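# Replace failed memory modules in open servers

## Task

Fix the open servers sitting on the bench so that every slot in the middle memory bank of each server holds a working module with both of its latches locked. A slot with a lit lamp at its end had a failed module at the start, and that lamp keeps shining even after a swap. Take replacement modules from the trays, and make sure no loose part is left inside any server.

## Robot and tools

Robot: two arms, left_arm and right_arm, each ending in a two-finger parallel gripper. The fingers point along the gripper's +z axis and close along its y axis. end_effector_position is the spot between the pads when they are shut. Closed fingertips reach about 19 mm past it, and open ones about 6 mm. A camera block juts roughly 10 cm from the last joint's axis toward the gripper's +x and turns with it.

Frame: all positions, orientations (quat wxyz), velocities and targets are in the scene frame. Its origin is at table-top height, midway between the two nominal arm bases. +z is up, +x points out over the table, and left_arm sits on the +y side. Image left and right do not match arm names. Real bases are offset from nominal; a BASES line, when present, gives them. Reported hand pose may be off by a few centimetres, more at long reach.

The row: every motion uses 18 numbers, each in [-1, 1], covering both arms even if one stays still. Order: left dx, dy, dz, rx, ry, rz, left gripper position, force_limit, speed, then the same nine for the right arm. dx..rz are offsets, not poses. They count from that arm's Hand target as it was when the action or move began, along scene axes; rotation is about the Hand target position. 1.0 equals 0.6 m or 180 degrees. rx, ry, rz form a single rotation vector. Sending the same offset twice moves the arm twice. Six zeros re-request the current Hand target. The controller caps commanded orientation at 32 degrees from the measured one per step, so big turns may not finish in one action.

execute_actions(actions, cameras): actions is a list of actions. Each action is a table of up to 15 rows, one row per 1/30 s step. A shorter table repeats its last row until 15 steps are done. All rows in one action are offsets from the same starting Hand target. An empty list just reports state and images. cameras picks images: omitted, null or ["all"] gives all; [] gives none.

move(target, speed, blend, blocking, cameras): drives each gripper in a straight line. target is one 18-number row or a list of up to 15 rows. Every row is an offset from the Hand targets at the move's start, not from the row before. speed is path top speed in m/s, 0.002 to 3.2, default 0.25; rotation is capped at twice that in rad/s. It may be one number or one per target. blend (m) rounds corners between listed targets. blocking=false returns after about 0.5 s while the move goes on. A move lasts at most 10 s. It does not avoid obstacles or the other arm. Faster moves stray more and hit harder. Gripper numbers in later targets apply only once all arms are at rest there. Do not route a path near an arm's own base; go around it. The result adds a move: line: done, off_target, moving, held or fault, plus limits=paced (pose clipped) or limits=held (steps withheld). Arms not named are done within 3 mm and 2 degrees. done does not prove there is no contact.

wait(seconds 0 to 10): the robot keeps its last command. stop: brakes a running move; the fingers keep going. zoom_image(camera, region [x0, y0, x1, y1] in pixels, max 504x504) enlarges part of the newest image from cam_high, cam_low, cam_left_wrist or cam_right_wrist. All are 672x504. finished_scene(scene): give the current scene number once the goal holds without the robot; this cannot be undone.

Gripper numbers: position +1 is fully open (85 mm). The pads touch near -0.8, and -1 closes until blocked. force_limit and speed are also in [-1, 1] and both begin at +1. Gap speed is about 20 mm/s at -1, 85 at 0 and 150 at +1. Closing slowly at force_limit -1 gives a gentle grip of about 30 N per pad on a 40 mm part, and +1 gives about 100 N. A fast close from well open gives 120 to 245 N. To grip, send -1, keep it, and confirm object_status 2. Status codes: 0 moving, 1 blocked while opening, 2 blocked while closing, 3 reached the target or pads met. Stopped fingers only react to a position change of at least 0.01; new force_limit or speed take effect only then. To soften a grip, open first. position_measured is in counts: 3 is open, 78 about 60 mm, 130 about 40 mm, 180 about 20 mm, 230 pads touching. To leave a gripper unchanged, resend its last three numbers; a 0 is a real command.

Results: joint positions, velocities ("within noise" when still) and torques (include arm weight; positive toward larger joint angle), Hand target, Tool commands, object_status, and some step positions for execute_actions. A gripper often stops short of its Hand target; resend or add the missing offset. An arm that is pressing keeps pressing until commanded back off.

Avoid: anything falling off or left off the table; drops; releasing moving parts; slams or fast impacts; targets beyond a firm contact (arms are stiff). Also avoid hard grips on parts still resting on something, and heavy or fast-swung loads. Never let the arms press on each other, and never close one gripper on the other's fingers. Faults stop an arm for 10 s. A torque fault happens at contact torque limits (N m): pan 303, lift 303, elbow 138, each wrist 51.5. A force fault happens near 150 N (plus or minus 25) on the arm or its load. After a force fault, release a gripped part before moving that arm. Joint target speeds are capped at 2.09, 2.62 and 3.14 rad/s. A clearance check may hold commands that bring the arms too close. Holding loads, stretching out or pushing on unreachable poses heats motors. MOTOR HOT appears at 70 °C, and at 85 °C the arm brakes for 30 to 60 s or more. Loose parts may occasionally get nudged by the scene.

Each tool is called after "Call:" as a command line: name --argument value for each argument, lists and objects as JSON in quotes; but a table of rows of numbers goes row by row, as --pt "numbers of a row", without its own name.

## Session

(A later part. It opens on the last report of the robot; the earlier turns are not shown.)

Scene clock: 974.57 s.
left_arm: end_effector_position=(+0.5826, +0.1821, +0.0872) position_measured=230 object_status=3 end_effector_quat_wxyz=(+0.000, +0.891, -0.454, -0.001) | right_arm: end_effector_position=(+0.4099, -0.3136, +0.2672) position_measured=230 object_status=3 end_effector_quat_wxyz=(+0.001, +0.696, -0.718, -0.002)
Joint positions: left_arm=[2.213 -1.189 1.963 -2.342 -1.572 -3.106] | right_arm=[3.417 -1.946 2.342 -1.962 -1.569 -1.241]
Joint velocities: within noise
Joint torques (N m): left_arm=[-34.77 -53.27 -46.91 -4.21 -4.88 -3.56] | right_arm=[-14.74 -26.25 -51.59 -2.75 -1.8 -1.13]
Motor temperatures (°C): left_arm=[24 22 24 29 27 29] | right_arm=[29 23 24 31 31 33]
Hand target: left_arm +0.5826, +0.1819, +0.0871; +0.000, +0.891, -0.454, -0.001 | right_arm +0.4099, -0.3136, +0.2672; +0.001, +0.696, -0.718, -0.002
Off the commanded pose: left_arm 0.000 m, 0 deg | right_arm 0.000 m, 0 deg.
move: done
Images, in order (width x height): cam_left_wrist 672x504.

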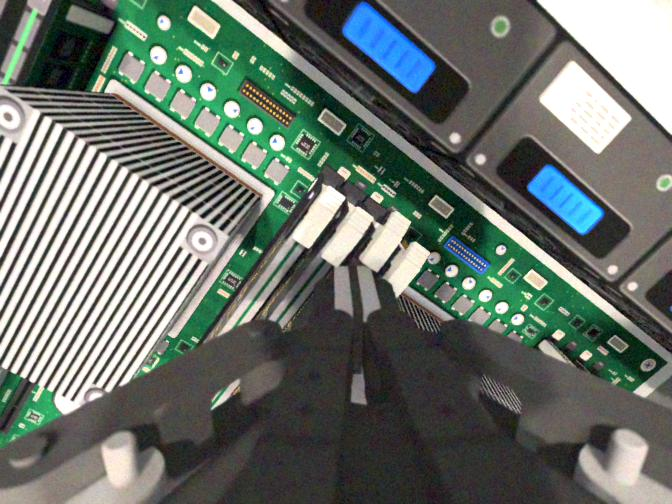

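Call:
move --target '[-0.006,0,0,0,0,0,-1,-0.5,-1,0,0,0,0,0,0,-1,-0.3,-1]' --speed 0.01 --cameras '[]'

Call:
move --target '[0,-0.005,0,0,0,0,-1,-0.5,-1,0,0,0,0,0,0,-1,-0.3,-1]' --speed 0.01 --cameras '["cam_left_wrist"]'

Call:
zoom_image --camera "cam_left_wrist" --region '[220, 80, 460, 330]'

Call:
move --target '[0,-0.005,0,0,0,0,-1,-0.5,-1,0,0,0,0,0,0,-1,-0.3,-1]' --speed 0.01 --cameras '["cam_left_wrist"]'

Call:
zoom_image --camera "cam_left_wrist" --region '[220, 80, 460, 330]'

Scene clock: 999.23 s.
left_arm: end_effector_position=(+0.5791, +0.1819, +0.0871) position_measured=230 object_status=3 end_effector_quat_wxyz=(+0.000, +0.891, -0.454, -0.001) | right_arm: end_effector_position=(+0.4099, -0.3136, +0.2672) position_measured=230 object_status=3 end_effector_quat_wxyz=(+0.001, +0.696, -0.718, -0.002)
Joint positions: left_arm=[2.21 -1.193 1.968 -2.344 -1.572 -3.11] | right_arm=[3.417 -1.946 2.342 -1.962 -1.569 -1.241]
Joint velocities: within noise
Joint torques (N m): left_arm=[-29.99 -81.78 -26.59 -3.86 -4.02 -3.9] | right_arm=[-14.32 -26.28 -50.85 -3.41 -2.48 -0.98]
Motor temperatures (°C): left_arm=[24 22 24 29 27 29] | right_arm=[29 23 24 31 31 33]
Hand target: left_arm +0.5790, +0.1819, +0.0871; +0.000, +0.891, -0.454, -0.001 | right_arm +0.4099, -0.3136, +0.2672; +0.001, +0.696, -0.718, -0.002
Off the commanded pose: left_arm 0.000 m, 0 deg | right_arm 0.000 m, 0 deg.
move: done
No camera images: "cameras" was empty.

Scene clock: 999.93 s.
left_arm: end_effector_position=(+0.5791, +0.1792, +0.0872) position_measured=230 object_status=3 end_effector_quat_wxyz=(+0.000, +0.891, -0.454, -0.001) end_effector_velocity=(+0.001, -0.004, +0.001) end_effector_angular_velocity=(-0.002, -0.002, -0.001) | right_arm: end_effector_position=(+0.4099, -0.3136, +0.2672) position_measured=230 object_status=3 end_effector_quat_wxyz=(+0.001, +0.696, -0.718, -0.002)
Joint positions: left_arm=[2.207 -1.191 1.964 -2.343 -1.572 -3.112] | right_arm=[3.417 -1.946 2.342 -1.962 -1.569 -1.241]
Joint velocities: left_arm=[-0.002 0.002 -0.005 0 0 -0.001] | right_arm=[within noise]
Joint torques (N m): left_arm=[-55.28 -19.3 -48.22 -9.84 -7.05 -3.45] | right_arm=[-14.91 -27.43 -51.24 -2.47 -2.35 -1.13]
Motor temperatures (°C): left_arm=[24 22 24 29 27 29] | right_arm=[29 23 24 31 31 33]
Hand target: left_arm +0.5790, +0.1789, +0.0871; +0.000, +0.891, -0.454, -0.001 | right_arm +0.4099, -0.3136, +0.2672; +0.001, +0.696, -0.718, -0.002
Off the commanded pose: left_arm 0.000 m, 0 deg | right_arm 0.000 m, 0 deg.
move: done
Images, in order (width x height): cam_left_wrist 672x504.

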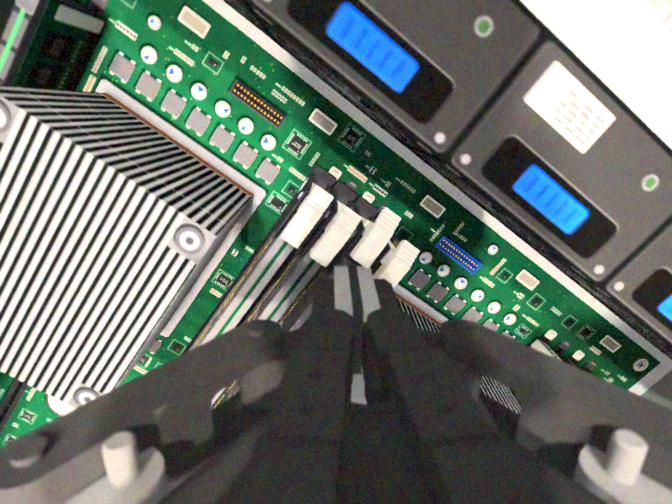

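Scaled by 2.016 from the camera's 672x504 image, which has a finer 960x720 frame.

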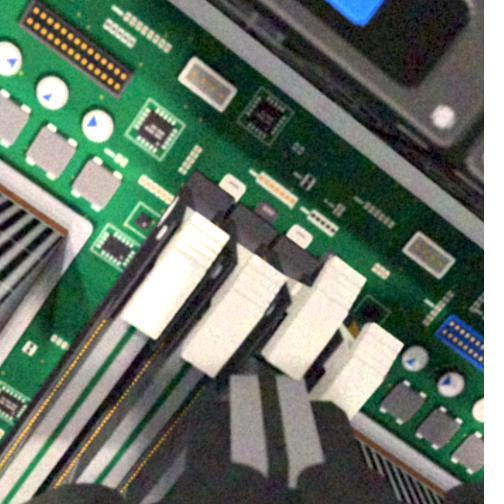

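Scene clock: 1000.57 s.
left_arm: end_effector_position=(+0.5791, +0.1789, +0.0880) position_measured=230 object_status=3 end_effector_quat_wxyz=(-0.001, +0.891, -0.454, -0.002) | right_arm: end_effector_position=(+0.4099, -0.3136, +0.2672) position_measured=230 object_status=3 end_effector_quat_wxyz=(+0.001, +0.696, -0.718, -0.002)
Joint positions: left_arm=[2.206 -1.191 1.963 -2.339 -1.571 -3.114] | right_arm=[3.417 -1.946 2.342 -1.962 -1.569 -1.241]
Joint velocities: within noise
Joint torques (N m): left_arm=[-5.63 -83.58 -38.79 -4.19 -1.37 0.5] | right_arm=[-18.27 -27.06 -51.22 -2.51 -2.3 -0.69]
Motor temperatures (°C): left_arm=[24 22 24 29 27 29] | right_arm=[29 23 24 31 31 33]
Hand target: left_arm +0.5791, +0.1789, +0.0880; -0.001, +0.891, -0.454, -0.002 (not the last commanded pose) | right_arm +0.4099, -0.3136, +0.2672; +0.001, +0.696, -0.718, -0.002
Tool commands: left_gripper/position=-1.0 left_gripper/force_limit=-0.498039 left_gripper/speed=-1.0 right_gripper/position=-1.0 right_gripper/force_limit=-0.3 right_gripper/speed=-1.0
Off the commanded pose: left_arm 0.003 m, 0 deg | right_arm 0.000 m, 0 deg.
FORCE FAULT: contact force on the left arm reached its limit, and that arm stopped. The contact can be on any part of that arm, not only on its tool. That arm's remaining commands of this call were not run. That arm is still stopped at the end of this call. That arm stays stopped for about 10 more seconds. Until then a move that you send moves the other arm only, and its call returns only when the move has ended. Once the stop has ended, the next robot result says so. If the stop ends while you think or write, that arm runs what you send next, counted from a new Hand target: where the arm stands when the stop ends. While its stop runs, that arm takes no new command, but its gripper still runs the gripper command that each later call begins with. Until it ends, the stop uses up actions while you think or wait. An arm that is not stopped still takes commands.
move: fault (left_arm)
Images, in order (width x height): cam_left_wrist 672x504.

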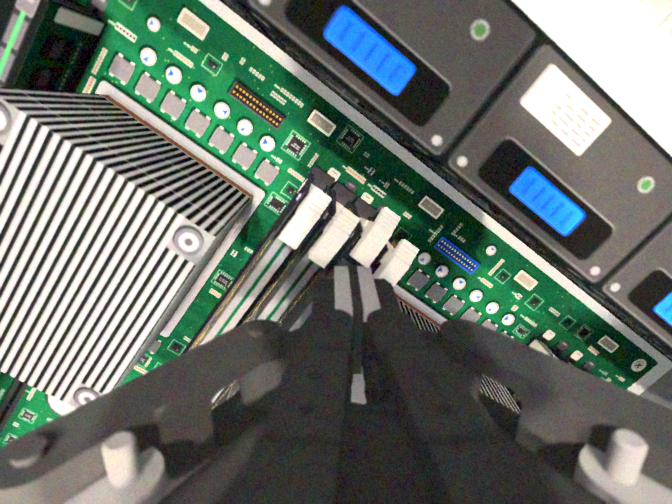

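Scaled by 2.016 from the camera's 672x504 image, which has a finer 960x720 frame.

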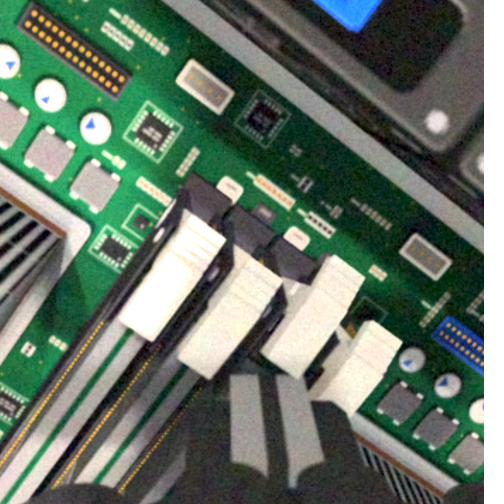

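Call:
wait --seconds 10 --cameras '[]'

Call:
move --target '[0,0.001,0.0067,0,0,0,-1,-0.5,-1,0,0,0,0,0,0,-1,-0.3,-1]' --speed 0.01 --cameras '["cam_left_wrist"]'

Call:
zoom_image --camera "cam_left_wrist" --region '[220, 80, 460, 330]'

Call:
move --target '[0,-0.006,0,0,0,0,-1,-0.5,-1,0,0,0,0,0,0,-1,-0.3,-1]' --speed 0.01

Call:
zoom_image --camera "cam_left_wrist" --region '[220, 80, 460, 330]'

Call:
zoom_image --camera "cam_high" --region '[410, 265, 490, 325]'

Scene clock: 1029.23 s.
left_arm: end_effector_position=(+0.5791, +0.1789, +0.0880) position_measured=230 object_status=3 end_effector_quat_wxyz=(-0.001, +0.891, -0.454, -0.002) | right_arm: end_effector_position=(+0.4099, -0.3136, +0.2672) position_measured=230 object_status=3 end_effector_quat_wxyz=(+0.001, +0.696, -0.718, -0.002)
Joint positions: left_arm=[2.206 -1.191 1.963 -2.339 -1.571 -3.114] | right_arm=[3.417 -1.946 2.342 -1.962 -1.569 -1.241]
Joint velocities: within noise
Joint torques (N m): left_arm=[-4.69 -58.32 -38.38 -5.65 -1.23 0.52] | right_arm=[-14.86 -27.79 -48.34 -2.34 -3.06 -1.03]
Motor temperatures (°C): left_arm=[24 22 24 29 27 29] | right_arm=[29 23 24 31 31 33]
Hand target: left_arm +0.5791, +0.1789, +0.0880; -0.001, +0.891, -0.454, -0.002 (not the last commanded pose) | right_arm +0.4099, -0.3136, +0.2672; +0.001, +0.696, -0.718, -0.002
Tool commands: left_gripper/position=-1.0 left_gripper/force_limit=-0.498039 left_gripper/speed=-1.0 right_gripper/position=-1.0 right_gripper/force_limit=-0.3 right_gripper/speed=-1.0
Off the commanded pose: left_arm 0.003 m, 0 deg | right_arm 0.000 m, 0 deg.
FORCE FAULT, CONTINUED: the left arm's stop, for the force fault that an earlier result reported, is over. The rest of the stop counts as 20 of the actions that you can send in this scene. That arm's target is now where it stood when the stop ended, not its last command. That arm accepts commands again.
wait: 10.00 s; at rest from the start
No camera images: "cameras" was empty.

Scene clock: 1029.93 s.
left_arm: end_effector_position=(+0.5791, +0.1794, +0.0919) position_measured=230 object_status=3 end_effector_quat_wxyz=(-0.001, +0.891, -0.454, -0.002) | right_arm: end_effector_position=(+0.4099, -0.3136, +0.2672) position_measured=230 object_status=3 end_effector_quat_wxyz=(+0.001, +0.696, -0.718, -0.002)
Joint positions: left_arm=[2.207 -1.196 1.961 -2.332 -1.571 -3.113] | right_arm=[3.417 -1.946 2.342 -1.962 -1.569 -1.241]
Joint velocities: within noise
Joint torques (N m): left_arm=[12.21 -96.64 -44.92 -2.36 -1.25 4.49] | right_arm=[-15.01 -27.41 -48.06 -2.38 -3.41 -0.97]
Motor temperatures (°C): left_arm=[24 22 24 29 27 29] | right_arm=[29 23 24 31 31 33]
Hand target: left_arm +0.5791, +0.1795, +0.0920; -0.001, +0.891, -0.454, -0.002 | right_arm +0.4099, -0.3136, +0.2672; +0.001, +0.696, -0.718, -0.002
Off the commanded pose: left_arm 0.000 m, 0 deg | right_arm 0.000 m, 0 deg.
move: done
Images, in order (width x height): cam_left_wrist 672x504.

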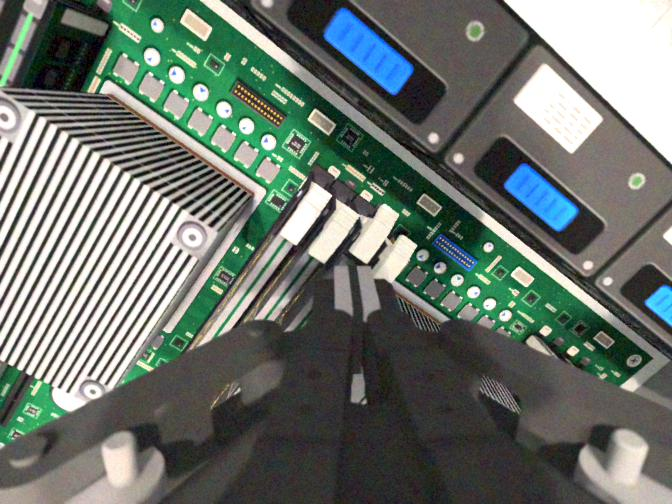

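Scaled by 2.016 from the camera's 672x504 image, which has a finer 960x720 frame.

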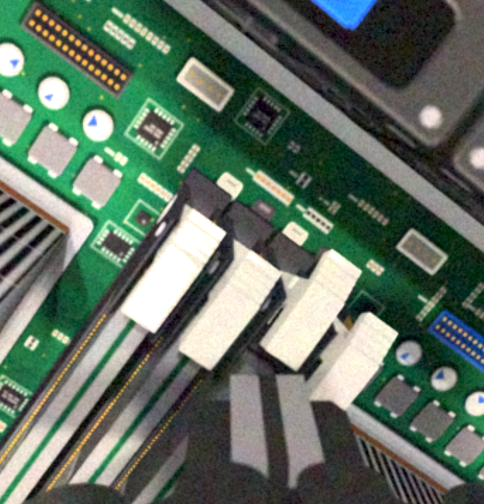

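Scene clock: 1030.63 s.
left_arm: end_effector_position=(+0.5791, +0.1760, +0.0921) position_measured=230 object_status=3 end_effector_quat_wxyz=(-0.001, +0.891, -0.454, -0.002) | right_arm: end_effector_position=(+0.4099, -0.3136, +0.2672) position_measured=230 object_status=3 end_effector_quat_wxyz=(+0.001, +0.696, -0.718, -0.002)
Joint positions: left_arm=[2.204 -1.194 1.957 -2.33 -1.571 -3.116] | right_arm=[3.417 -1.946 2.342 -1.962 -1.569 -1.241]
Joint velocities: within noise
Joint torques (N m): left_arm=[-28.53 -65.87 -42.64 -2.17 -1.25 -3.79] | right_arm=[-12.07 -27.11 -46.92 -2.35 -3.29 -1.46]
Motor temperatures (°C): left_arm=[24 22 24 29 27 29] | right_arm=[29 23 24 31 31 33]
Hand target: left_arm +0.5791, +0.1759, +0.0920; -0.001, +0.891, -0.454, -0.002 | right_arm +0.4099, -0.3136, +0.2672; +0.001, +0.696, -0.718, -0.002
Off the commanded pose: left_arm 0.000 m, 0 deg | right_arm 0.000 m, 0 deg.
move: done

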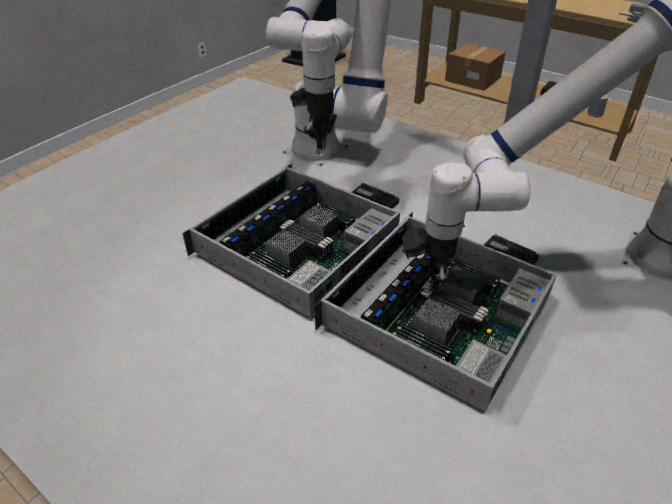

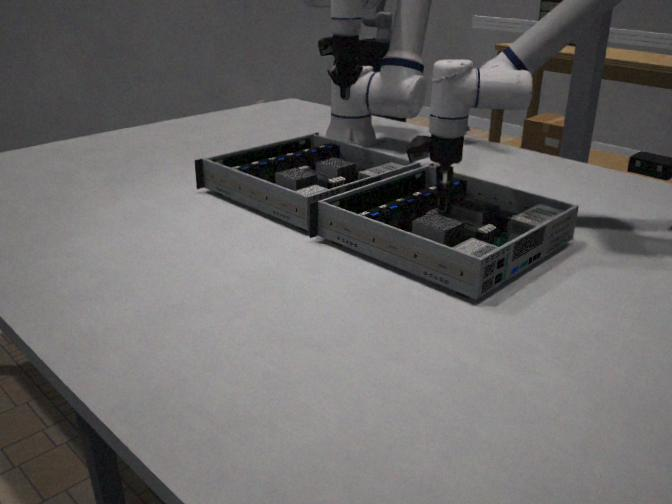

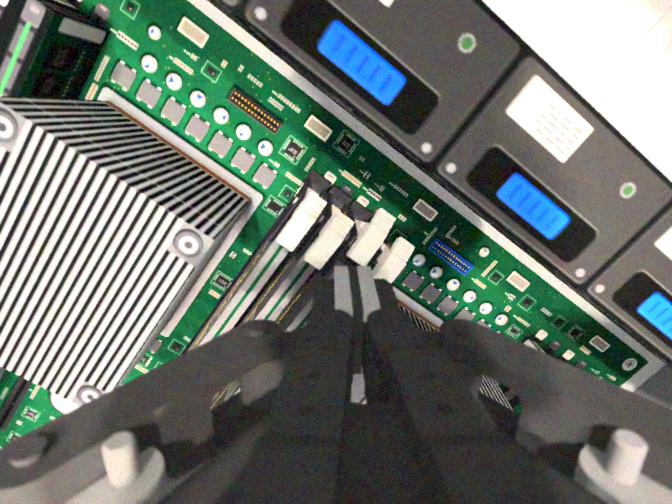

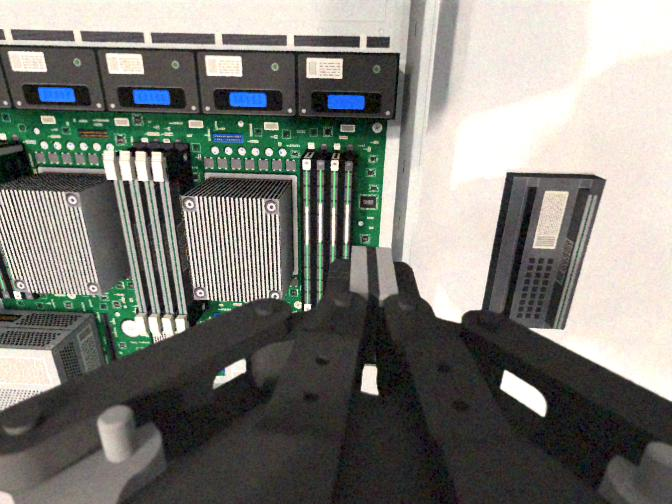

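Scaled by 2.016 from the camera's 672x504 image, which has a finer 960x720 frame.

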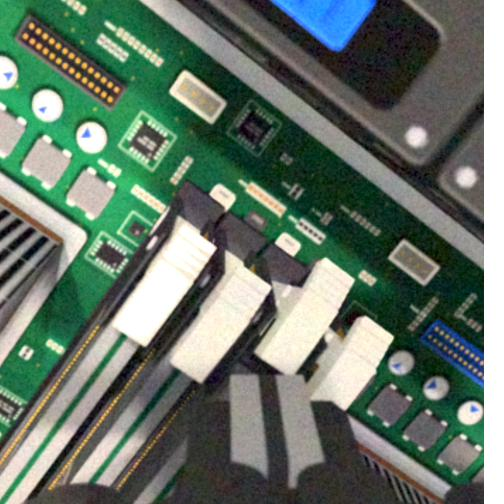

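Scaled by 6.300 from the camera's 672x504 image, which has a finer 960x720 frame.

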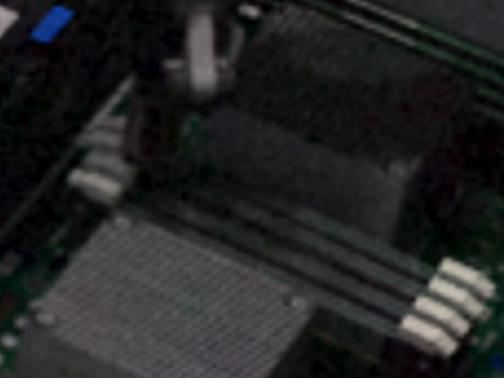

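Call:
move --target '[0,-0.006,0,0,0,0,-1,-0.5,-1,0,0,0,0,0,0,-1,-0.3,-1]' --speed 0.01 --cameras '["cam_left_wrist"]'

Call:
zoom_image --camera "cam_left_wrist" --region '[220, 80, 460, 330]'

Call:
move --target '[0,-0.005,0,0,0,0,-1,-0.5,-1,0,0,0,0,0,0,-1,-0.3,-1]' --speed 0.01 --cameras '["cam_left_wrist"]'

Call:
zoom_image --camera "cam_left_wrist" --region '[220, 80, 460, 330]'

Scene clock: 1041.90 s.
left_arm: end_effector_position=(+0.5791, +0.1724, +0.0920) position_measured=230 object_status=3 end_effector_quat_wxyz=(-0.001, +0.891, -0.454, -0.002) | right_arm: end_effector_position=(+0.4099, -0.3136, +0.2672) position_measured=230 object_status=3 end_effector_quat_wxyz=(+0.001, +0.696, -0.718, -0.002)
Joint positions: left_arm=[2.201 -1.191 1.952 -2.329 -1.571 -3.119] | right_arm=[3.417 -1.946 2.342 -1.962 -1.569 -1.241]
Joint velocities: within noise
Joint torques (N m): left_arm=[-28.98 -64.16 -43.43 -2.46 -4.82 -3.92] | right_arm=[-13.13 -25.77 -48.56 -2.25 -3.02 -1.51]
Motor temperatures (°C): left_arm=[24 22 24 29 27 29] | right_arm=[29 23 24 31 31 33]
Hand target: left_arm +0.5791, +0.1723, +0.0920; -0.001, +0.891, -0.454, -0.002 | right_arm +0.4099, -0.3136, +0.2672; +0.001, +0.696, -0.718, -0.002
Off the commanded pose: left_arm 0.000 m, 0 deg | right_arm 0.000 m, 0 deg.
move: done
Images, in order (width x height): cam_left_wrist 672x504.

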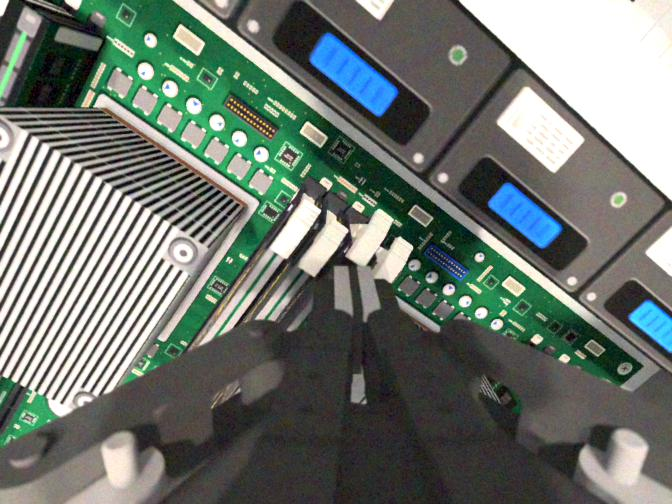

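Scaled by 2.016 from the camera's 672x504 image, which has a finer 960x720 frame.

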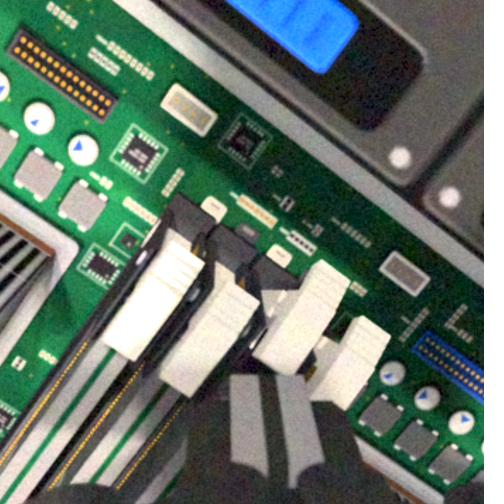

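Scene clock: 1042.60 s.
left_arm: end_effector_position=(+0.5791, +0.1694, +0.0920) position_measured=230 object_status=3 end_effector_quat_wxyz=(-0.001, +0.891, -0.454, -0.002) | right_arm: end_effector_position=(+0.4099, -0.3136, +0.2672) position_measured=230 object_status=3 end_effector_quat_wxyz=(+0.001, +0.696, -0.718, -0.002)
Joint positions: left_arm=[2.199 -1.188 1.948 -2.327 -1.571 -3.121] | right_arm=[3.417 -1.946 2.342 -1.962 -1.569 -1.241]
Joint velocities: within noise
Joint torques (N m): left_arm=[-31.27 -66.63 -44.36 -2.55 -6.72 -3.95] | right_arm=[-15.2 -26.61 -47.58 -2.62 -3.44 -1.13]
Motor temperatures (°C): left_arm=[24 22 24 29 27 29] | right_arm=[29 23 24 31 31 33]
Hand target: left_arm +0.5791, +0.1693, +0.0920; -0.001, +0.891, -0.454, -0.002 | right_arm +0.4099, -0.3136, +0.2672; +0.001, +0.696, -0.718, -0.002
Off the commanded pose: left_arm 0.000 m, 0 deg | right_arm 0.000 m, 0 deg.
move: done
Images, in order (width x height): cam_left_wrist 672x504.

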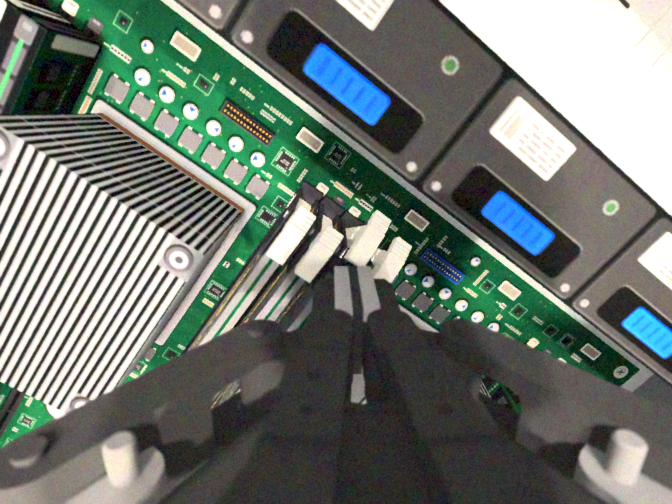

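Scaled by 2.016 from the camera's 672x504 image, which has a finer 960x720 frame.

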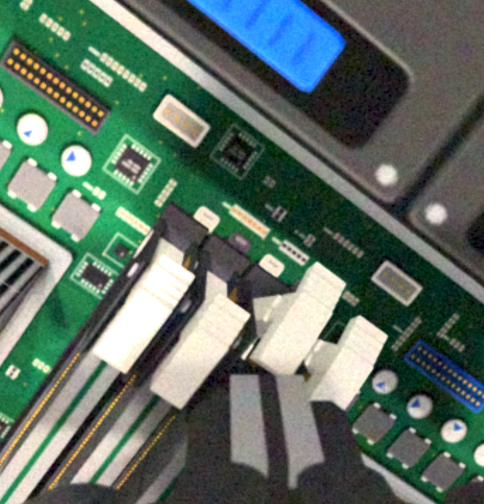

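Call:
move --target '[0,-0.005,0,0,0,0,-1,-0.5,-1,0,0,0,0,0,0,-1,-0.3,-1]' --speed 0.01 --cameras '[]'

Call:
move --pt "0 0.012 0.005 0 0 0 -1 -0.5 -1 0 0 0 0 0 0 -1 -0.3 -1" --pt "0.03 0.08 0.12 0 0 -0.19 -1 -0.5 -1 0 0 0 0 0 0 -1 -0.3 -1" --speed '[0.03,0.15]'

Call:
zoom_image --camera "cam_left_wrist" --region '[240, 0, 460, 260]'

Call:
zoom_image --camera "cam_high" --region '[410, 265, 500, 335]'

Scene clock: 1060.20 s.
left_arm: end_effector_position=(+0.5791, +0.1664, +0.0920) position_measured=230 object_status=3 end_effector_quat_wxyz=(-0.001, +0.891, -0.454, -0.002) | right_arm: end_effector_position=(+0.4099, -0.3136, +0.2672) position_measured=230 object_status=3 end_effector_quat_wxyz=(+0.001, +0.696, -0.718, -0.002)
Joint positions: left_arm=[2.197 -1.186 1.944 -2.326 -1.571 -3.124] | right_arm=[3.417 -1.946 2.342 -1.962 -1.569 -1.241]
Joint velocities: within noise
Joint torques (N m): left_arm=[-35.37 -64.76 -49.33 -4.62 -6.94 -3.78] | right_arm=[-17.42 -23.98 -47.89 -2.28 -3.2 -1.23]
Motor temperatures (°C): left_arm=[24 22 24 29 27 29] | right_arm=[29 23 24 31 31 33]
Hand target: left_arm +0.5791, +0.1663, +0.0920; -0.001, +0.891, -0.454, -0.002 | right_arm +0.4099, -0.3136, +0.2672; +0.001, +0.696, -0.718, -0.002
Off the commanded pose: left_arm 0.000 m, 0 deg | right_arm 0.000 m, 0 deg.
move: done
No camera images: "cameras" was empty.

Scene clock: 1063.03 s.
left_arm: end_effector_position=(+0.5971, +0.2143, +0.1640) position_measured=230 object_status=3 end_effector_quat_wxyz=(-0.001, +0.718, -0.696, -0.001) | right_arm: end_effector_position=(+0.4099, -0.3136, +0.2672) position_measured=230 object_status=3 end_effector_quat_wxyz=(+0.001, +0.696, -0.718, -0.002)
Joint positions: left_arm=[2.254 -1.288 1.929 -2.209 -1.568 -2.47] | right_arm=[3.417 -1.946 2.342 -1.962 -1.569 -1.241]
Joint velocities: within noise
Joint torques (N m): left_arm=[11.2 -89.64 -47.66 -2.36 -4.86 4.29] | right_arm=[-16.65 -21.23 -48.12 -2.33 -3.18 -1.08]
Motor temperatures (°C): left_arm=[24 22 24 29 27 29] | right_arm=[29 23 24 31 31 33]
Hand target: left_arm +0.5971, +0.2143, +0.1640; -0.001, +0.718, -0.696, -0.001 | right_arm +0.4099, -0.3136, +0.2672; +0.001, +0.696, -0.718, -0.002
Off the commanded pose: left_arm 0.000 m, 0 deg | right_arm 0.000 m, 0 deg.
move: done

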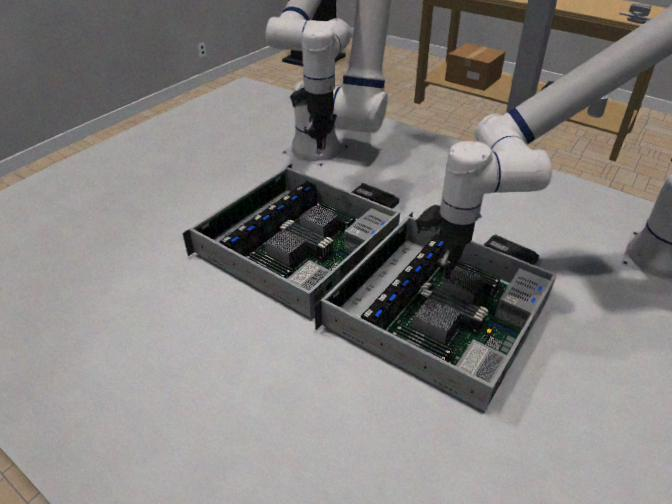

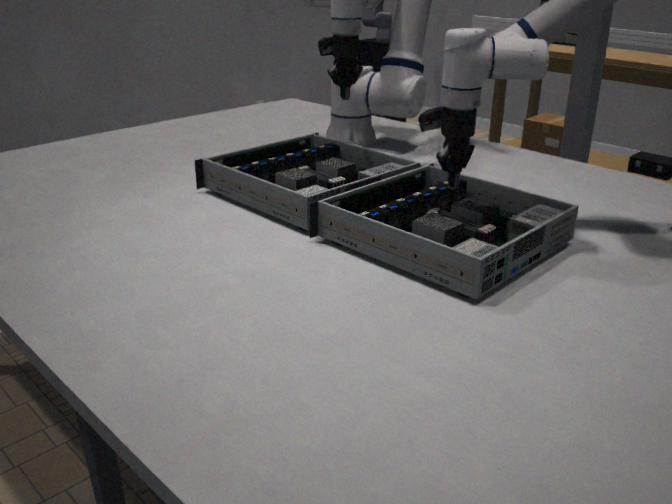

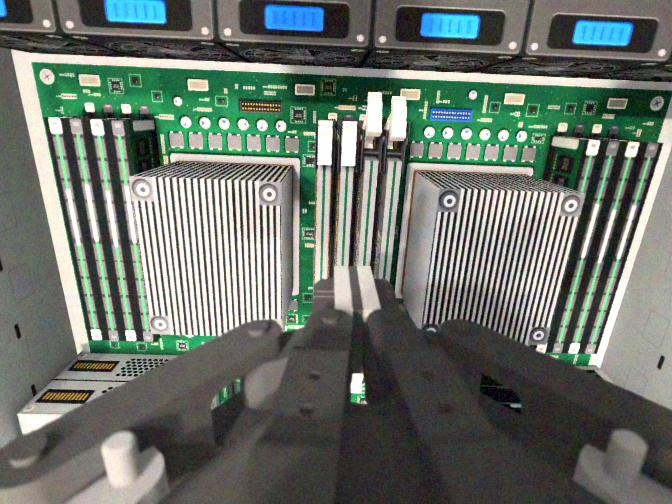

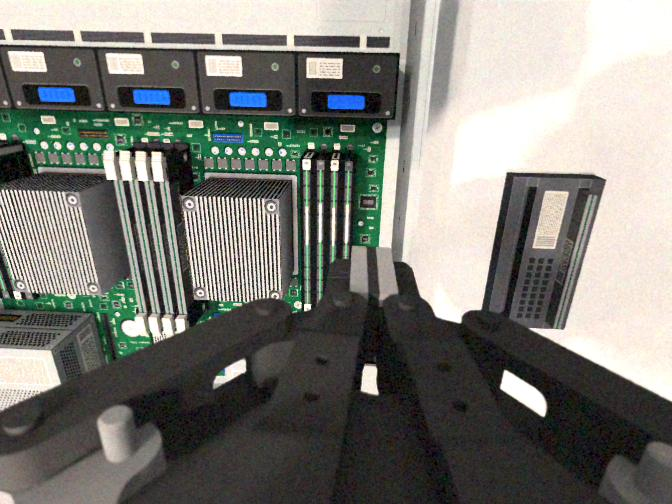

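Scaled by 1.938 from the camera's 672x504 image, which has a finer 960x720 frame.

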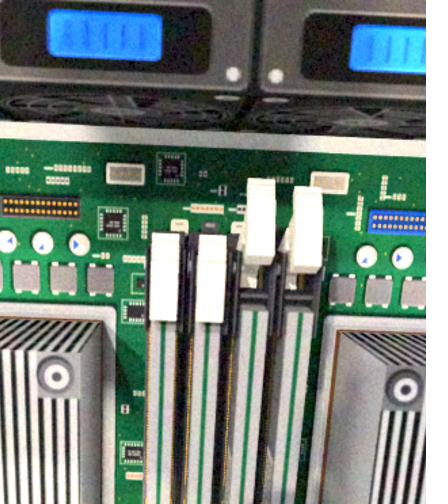

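Scaled by 5.600 from the camera's 672x504 image, which has a finer 960x720 frame.

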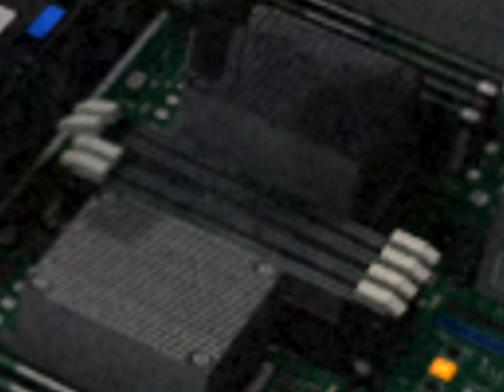

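Call:
move --pt "-0.0275 0.1025 -0.06 0 0 0.19 -1 -0.5 -1 0 0 0 0 0 0 -1 -0.3 -1" --pt "-0.0275 0.1025 -0.125 0 0 0.19 -1 -0.5 -1 0 0 0 0 0 0 -1 -0.3 -1" --speed '[0.12,0.03]'

Call:
zoom_image --camera "cam_high" --region '[430, 265, 510, 335]'

Call:
zoom_image --camera "cam_low" --region '[430, 190, 520, 250]'

Scene clock: 1098.87 s.
left_arm: end_effector_position=(+0.5806, +0.2758, +0.0892) position_measured=230 object_status=3 end_effector_quat_wxyz=(-0.001, +0.891, -0.454, -0.002) | right_arm: end_effector_position=(+0.4099, -0.3136, +0.2672) position_measured=230 object_status=3 end_effector_quat_wxyz=(+0.001, +0.696, -0.718, -0.002)
Joint positions: left_arm=[2.294 -1.266 2.073 -2.374 -1.57 -3.026] | right_arm=[3.417 -1.946 2.342 -1.962 -1.569 -1.241]
Joint velocities: within noise
Joint torques (N m): left_arm=[13.2 -60.96 -31.06 -5.26 2.06 -3.35] | right_arm=[-17.11 -25.89 -46.18 -2.77 -3.23 -0.86]
Motor temperatures (°C): left_arm=[24 22 24 29 27 29] | right_arm=[29 23 24 31 30 33]
Hand target: left_arm +0.5806, +0.2758, +0.0890; -0.001, +0.891, -0.454, -0.002 | right_arm +0.4099, -0.3136, +0.2672; +0.001, +0.696, -0.718, -0.002
Off the commanded pose: left_arm 0.000 m, 0 deg | right_arm 0.000 m, 0 deg.
move: done

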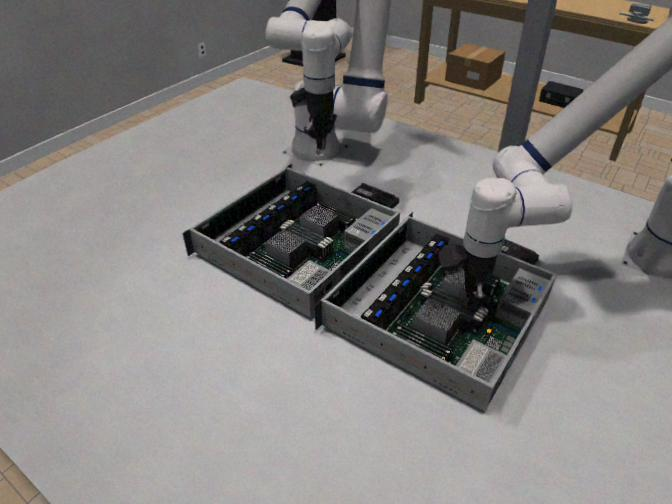

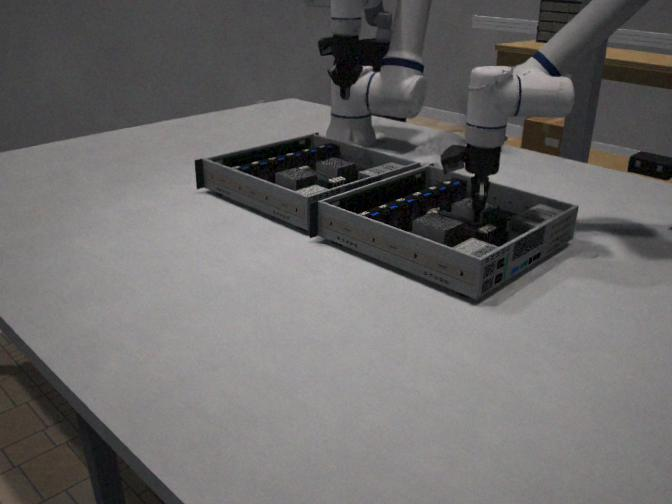

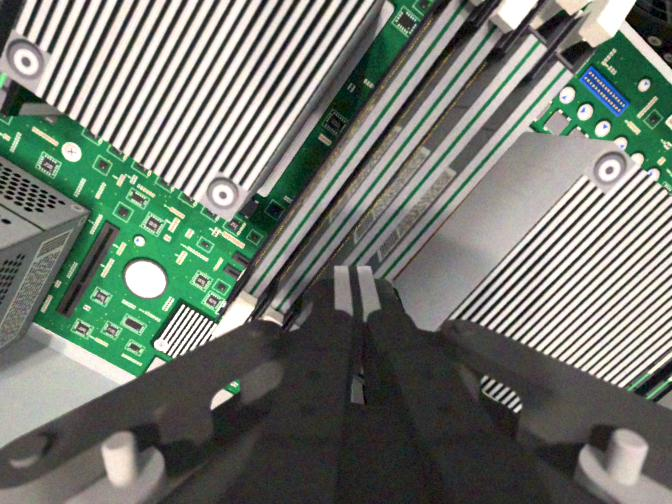

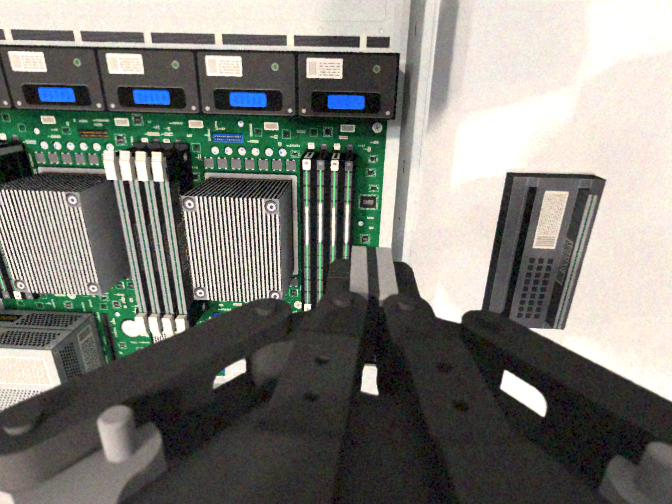

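Scaled by 6.300 from the camera's 672x504 image, which has a finer 960x720 frame.

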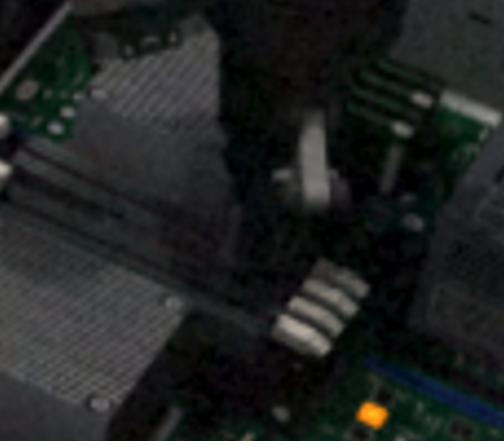

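Scaled by 5.600 from the camera's 672x504 image, which has a finer 960x720 frame.

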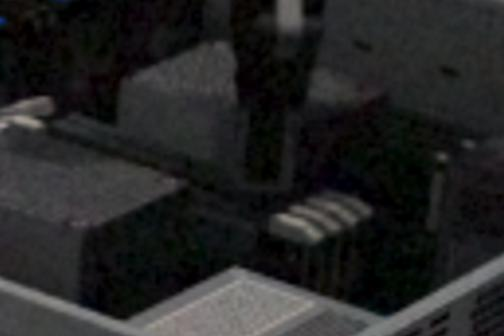

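Call:
move --target '[0,0.016,-0.002,0,0,0,-1,-0.5,-1,0,0,0,0,0,0,-1,-0.3,-1]' --speed 0.015 --cameras '["cam_high"]'

Call:
zoom_image --camera "cam_high" --region '[460, 295, 510, 335]'

Call:
move --target '[0,0.006,0,0,0,0,-1,-0.5,-1,0,0,0,0,0,0,-1,-0.3,-1]' --speed 0.015 --cameras '["cam_high"]'

Call:
zoom_image --camera "cam_high" --region '[460, 295, 510, 335]'

Scene clock: 1113.10 s.
left_arm: end_effector_position=(+0.5806, +0.2851, +0.0879) position_measured=230 object_status=3 end_effector_quat_wxyz=(-0.001, +0.891, -0.454, -0.002) | right_arm: end_effector_position=(+0.4099, -0.3136, +0.2672) position_measured=230 object_status=3 end_effector_quat_wxyz=(+0.001, +0.696, -0.718, -0.002)
Joint positions: left_arm=[2.303 -1.271 2.083 -2.38 -1.57 -3.017] | right_arm=[3.417 -1.946 2.342 -1.962 -1.569 -1.241]
Joint velocities: within noise
Joint torques (N m): left_arm=[12.48 -86.88 -30.34 -5.39 2.12 4.91] | right_arm=[-14.62 -25.27 -45.69 -2.72 -3.43 -0.69]
Motor temperatures (°C): left_arm=[24 22 24 29 27 29] | right_arm=[29 23 24 31 30 33]
Hand target: left_arm +0.5806, +0.2854, +0.0878; -0.001, +0.891, -0.454, -0.002 | right_arm +0.4099, -0.3136, +0.2672; +0.001, +0.696, -0.718, -0.002
Off the commanded pose: left_arm 0.000 m, 0 deg | right_arm 0.000 m, 0 deg.
move: done
Images, in order (width x height): cam_high 672x504.

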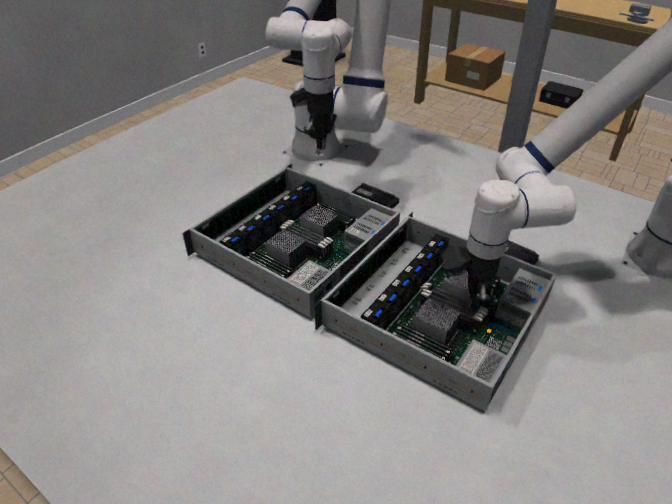

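Scaled by 10.080 from the camera's 672x504 image, which has a finer 960x720 frame.

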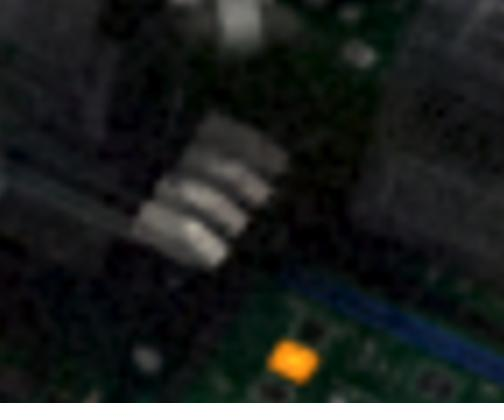

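Scene clock: 1113.80 s.
left_arm: end_effector_position=(+0.5806, +0.2888, +0.0878) position_measured=230 object_status=3 end_effector_quat_wxyz=(-0.001, +0.891, -0.454, -0.002) | right_arm: end_effector_position=(+0.4099, -0.3136, +0.2672) position_measured=230 object_status=3 end_effector_quat_wxyz=(+0.001, +0.696, -0.718, -0.002)
Joint positions: left_arm=[2.307 -1.273 2.087 -2.381 -1.57 -3.013] | right_arm=[3.417 -1.946 2.342 -1.962 -1.569 -1.241]
Joint velocities: within noise
Joint torques (N m): left_arm=[13.7 -88.86 -30.55 -5.14 2.26 4.4] | right_arm=[-14.86 -25.59 -46.31 -2.26 -3.08 -0.84]
Motor temperatures (°C): left_arm=[24 22 24 29 27 29] | right_arm=[29 23 24 31 30 33]
Hand target: left_arm +0.5806, +0.2890, +0.0878; -0.001, +0.891, -0.454, -0.002 | right_arm +0.4099, -0.3136, +0.2672; +0.001, +0.696, -0.718, -0.002
Off the commanded pose: left_arm 0.000 m, 0 deg | right_arm 0.000 m, 0 deg.
move: done
Images, in order (width x height): cam_high 672x504.

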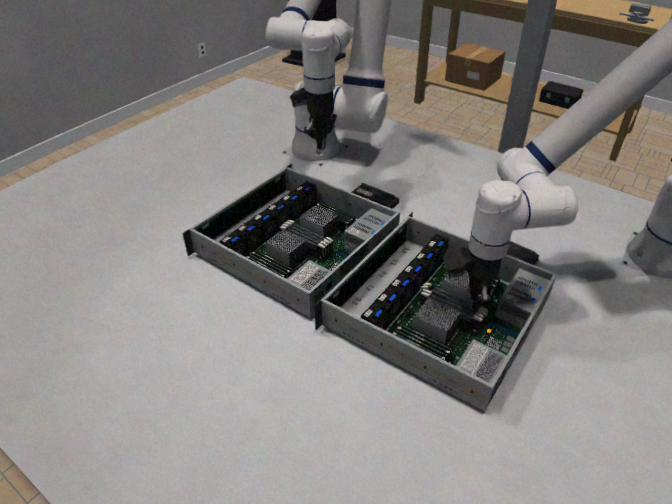

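Scaled by 10.080 from the camera's 672x504 image, which has a finer 960x720 frame.

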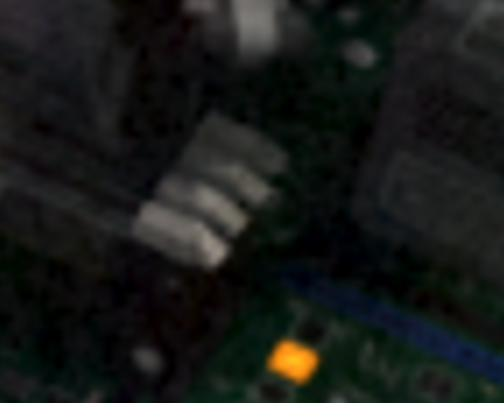

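Call:
move --target '[0,0.007,0,0,0,0,-1,-0.5,-1,0,0,0,0,0,0,-1,-0.3,-1]' --speed 0.015 --cameras '["cam_high"]'

Call:
zoom_image --camera "cam_high" --region '[460, 295, 510, 335]'

Call:
move --target '[0,0.006,0.001,0,0,0,-1,-0.5,-1,0,0,0,0,0,0,-1,-0.3,-1]' --speed 0.015 --cameras '["cam_high","cam_left_wrist"]'

Call:
zoom_image --camera "cam_high" --region '[460, 295, 510, 335]'

Scene clock: 1127.50 s.
left_arm: end_effector_position=(+0.5806, +0.2930, +0.0878) position_measured=230 object_status=3 end_effector_quat_wxyz=(-0.001, +0.891, -0.454, -0.002) | right_arm: end_effector_position=(+0.4099, -0.3136, +0.2672) position_measured=230 object_status=3 end_effector_quat_wxyz=(+0.001, +0.696, -0.718, -0.002)
Joint positions: left_arm=[2.311 -1.276 2.091 -2.383 -1.57 -3.009] | right_arm=[3.417 -1.946 2.342 -1.962 -1.569 -1.241]
Joint velocities: within noise
Joint torques (N m): left_arm=[12.45 -86.03 -29.97 -4.89 2.29 4.71] | right_arm=[-17.36 -24.05 -45.98 -2.66 -3.15 -1.3]
Motor temperatures (°C): left_arm=[24 22 24 29 27 29] | right_arm=[29 23 24 31 30 33]
Hand target: left_arm +0.5806, +0.2932, +0.0878; -0.001, +0.891, -0.454, -0.002 | right_arm +0.4099, -0.3136, +0.2672; +0.001, +0.696, -0.718, -0.002
Off the commanded pose: left_arm 0.000 m, 0 deg | right_arm 0.000 m, 0 deg.
move: done
Images, in order (width x height): cam_high 672x504.

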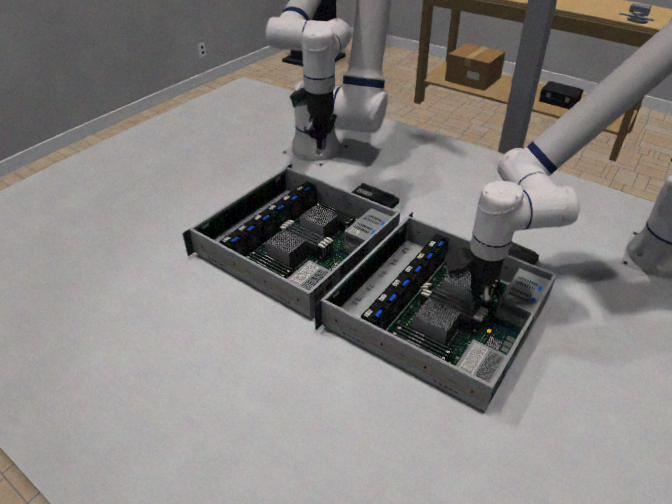

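Scaled by 10.080 from the camera's 672x504 image, which has a finer 960x720 frame.

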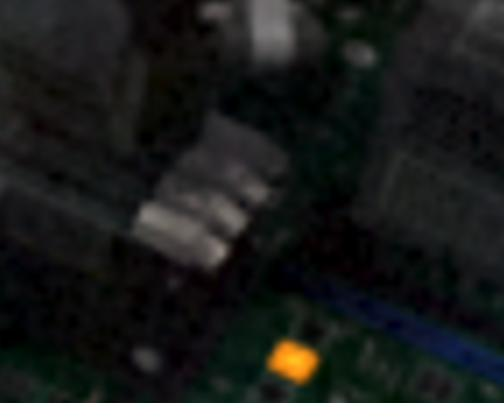

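Scene clock: 1128.20 s.
left_arm: end_effector_position=(+0.5806, +0.2967, +0.0884) position_measured=230 object_status=3 end_effector_quat_wxyz=(-0.001, +0.891, -0.454, -0.002) | right_arm: end_effector_position=(+0.4099, -0.3136, +0.2672) position_measured=230 object_status=3 end_effector_quat_wxyz=(+0.001, +0.696, -0.718, -0.002)
Joint positions: left_arm=[2.315 -1.28 2.095 -2.383 -1.57 -3.005] | right_arm=[3.417 -1.946 2.342 -1.962 -1.569 -1.241]
Joint velocities: within noise
Joint torques (N m): left_arm=[11.48 -83.83 -23.79 -0.24 0.64 4.57] | right_arm=[-13.78 -26.36 -46.09 -2.75 -3.31 -0.96]
Motor temperatures (°C): left_arm=[24 22 24 29 27 29] | right_arm=[29 23 24 31 30 33]
Hand target: left_arm +0.5806, +0.2968, +0.0884; -0.001, +0.891, -0.454, -0.002 | right_arm +0.4099, -0.3136, +0.2672; +0.001, +0.696, -0.718, -0.002
Off the commanded pose: left_arm 0.000 m, 0 deg | right_arm 0.000 m, 0 deg.
move: done
Images, in order (width x height): cam_high 672x504, cam_left_wrist 672x504.

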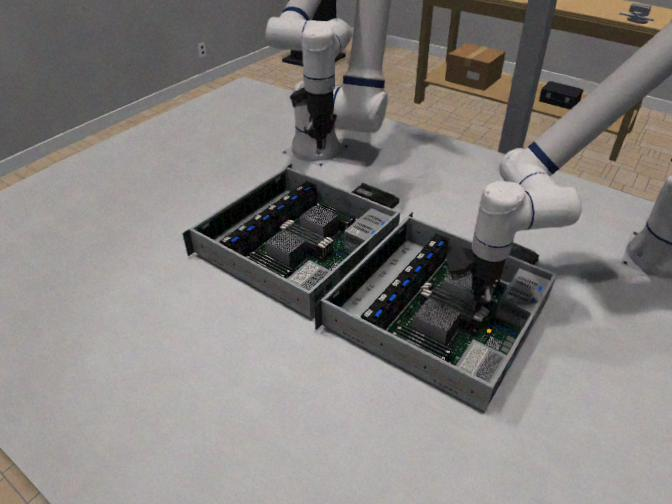

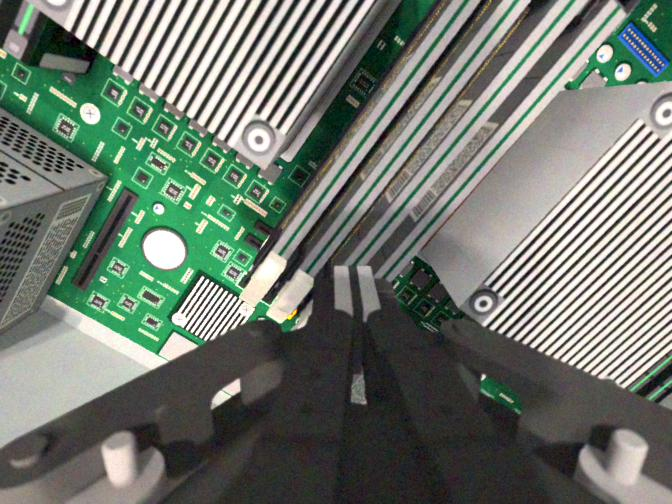

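Scaled by 10.080 from the camera's 672x504 image, which has a finer 960x720 frame.

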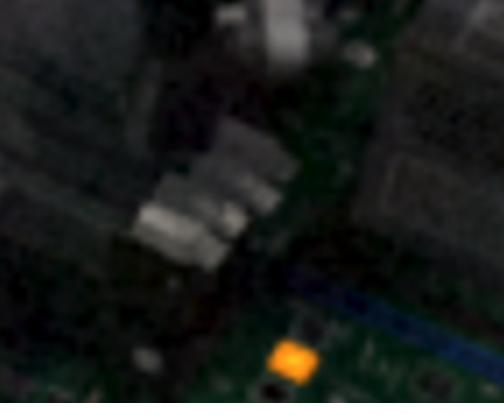

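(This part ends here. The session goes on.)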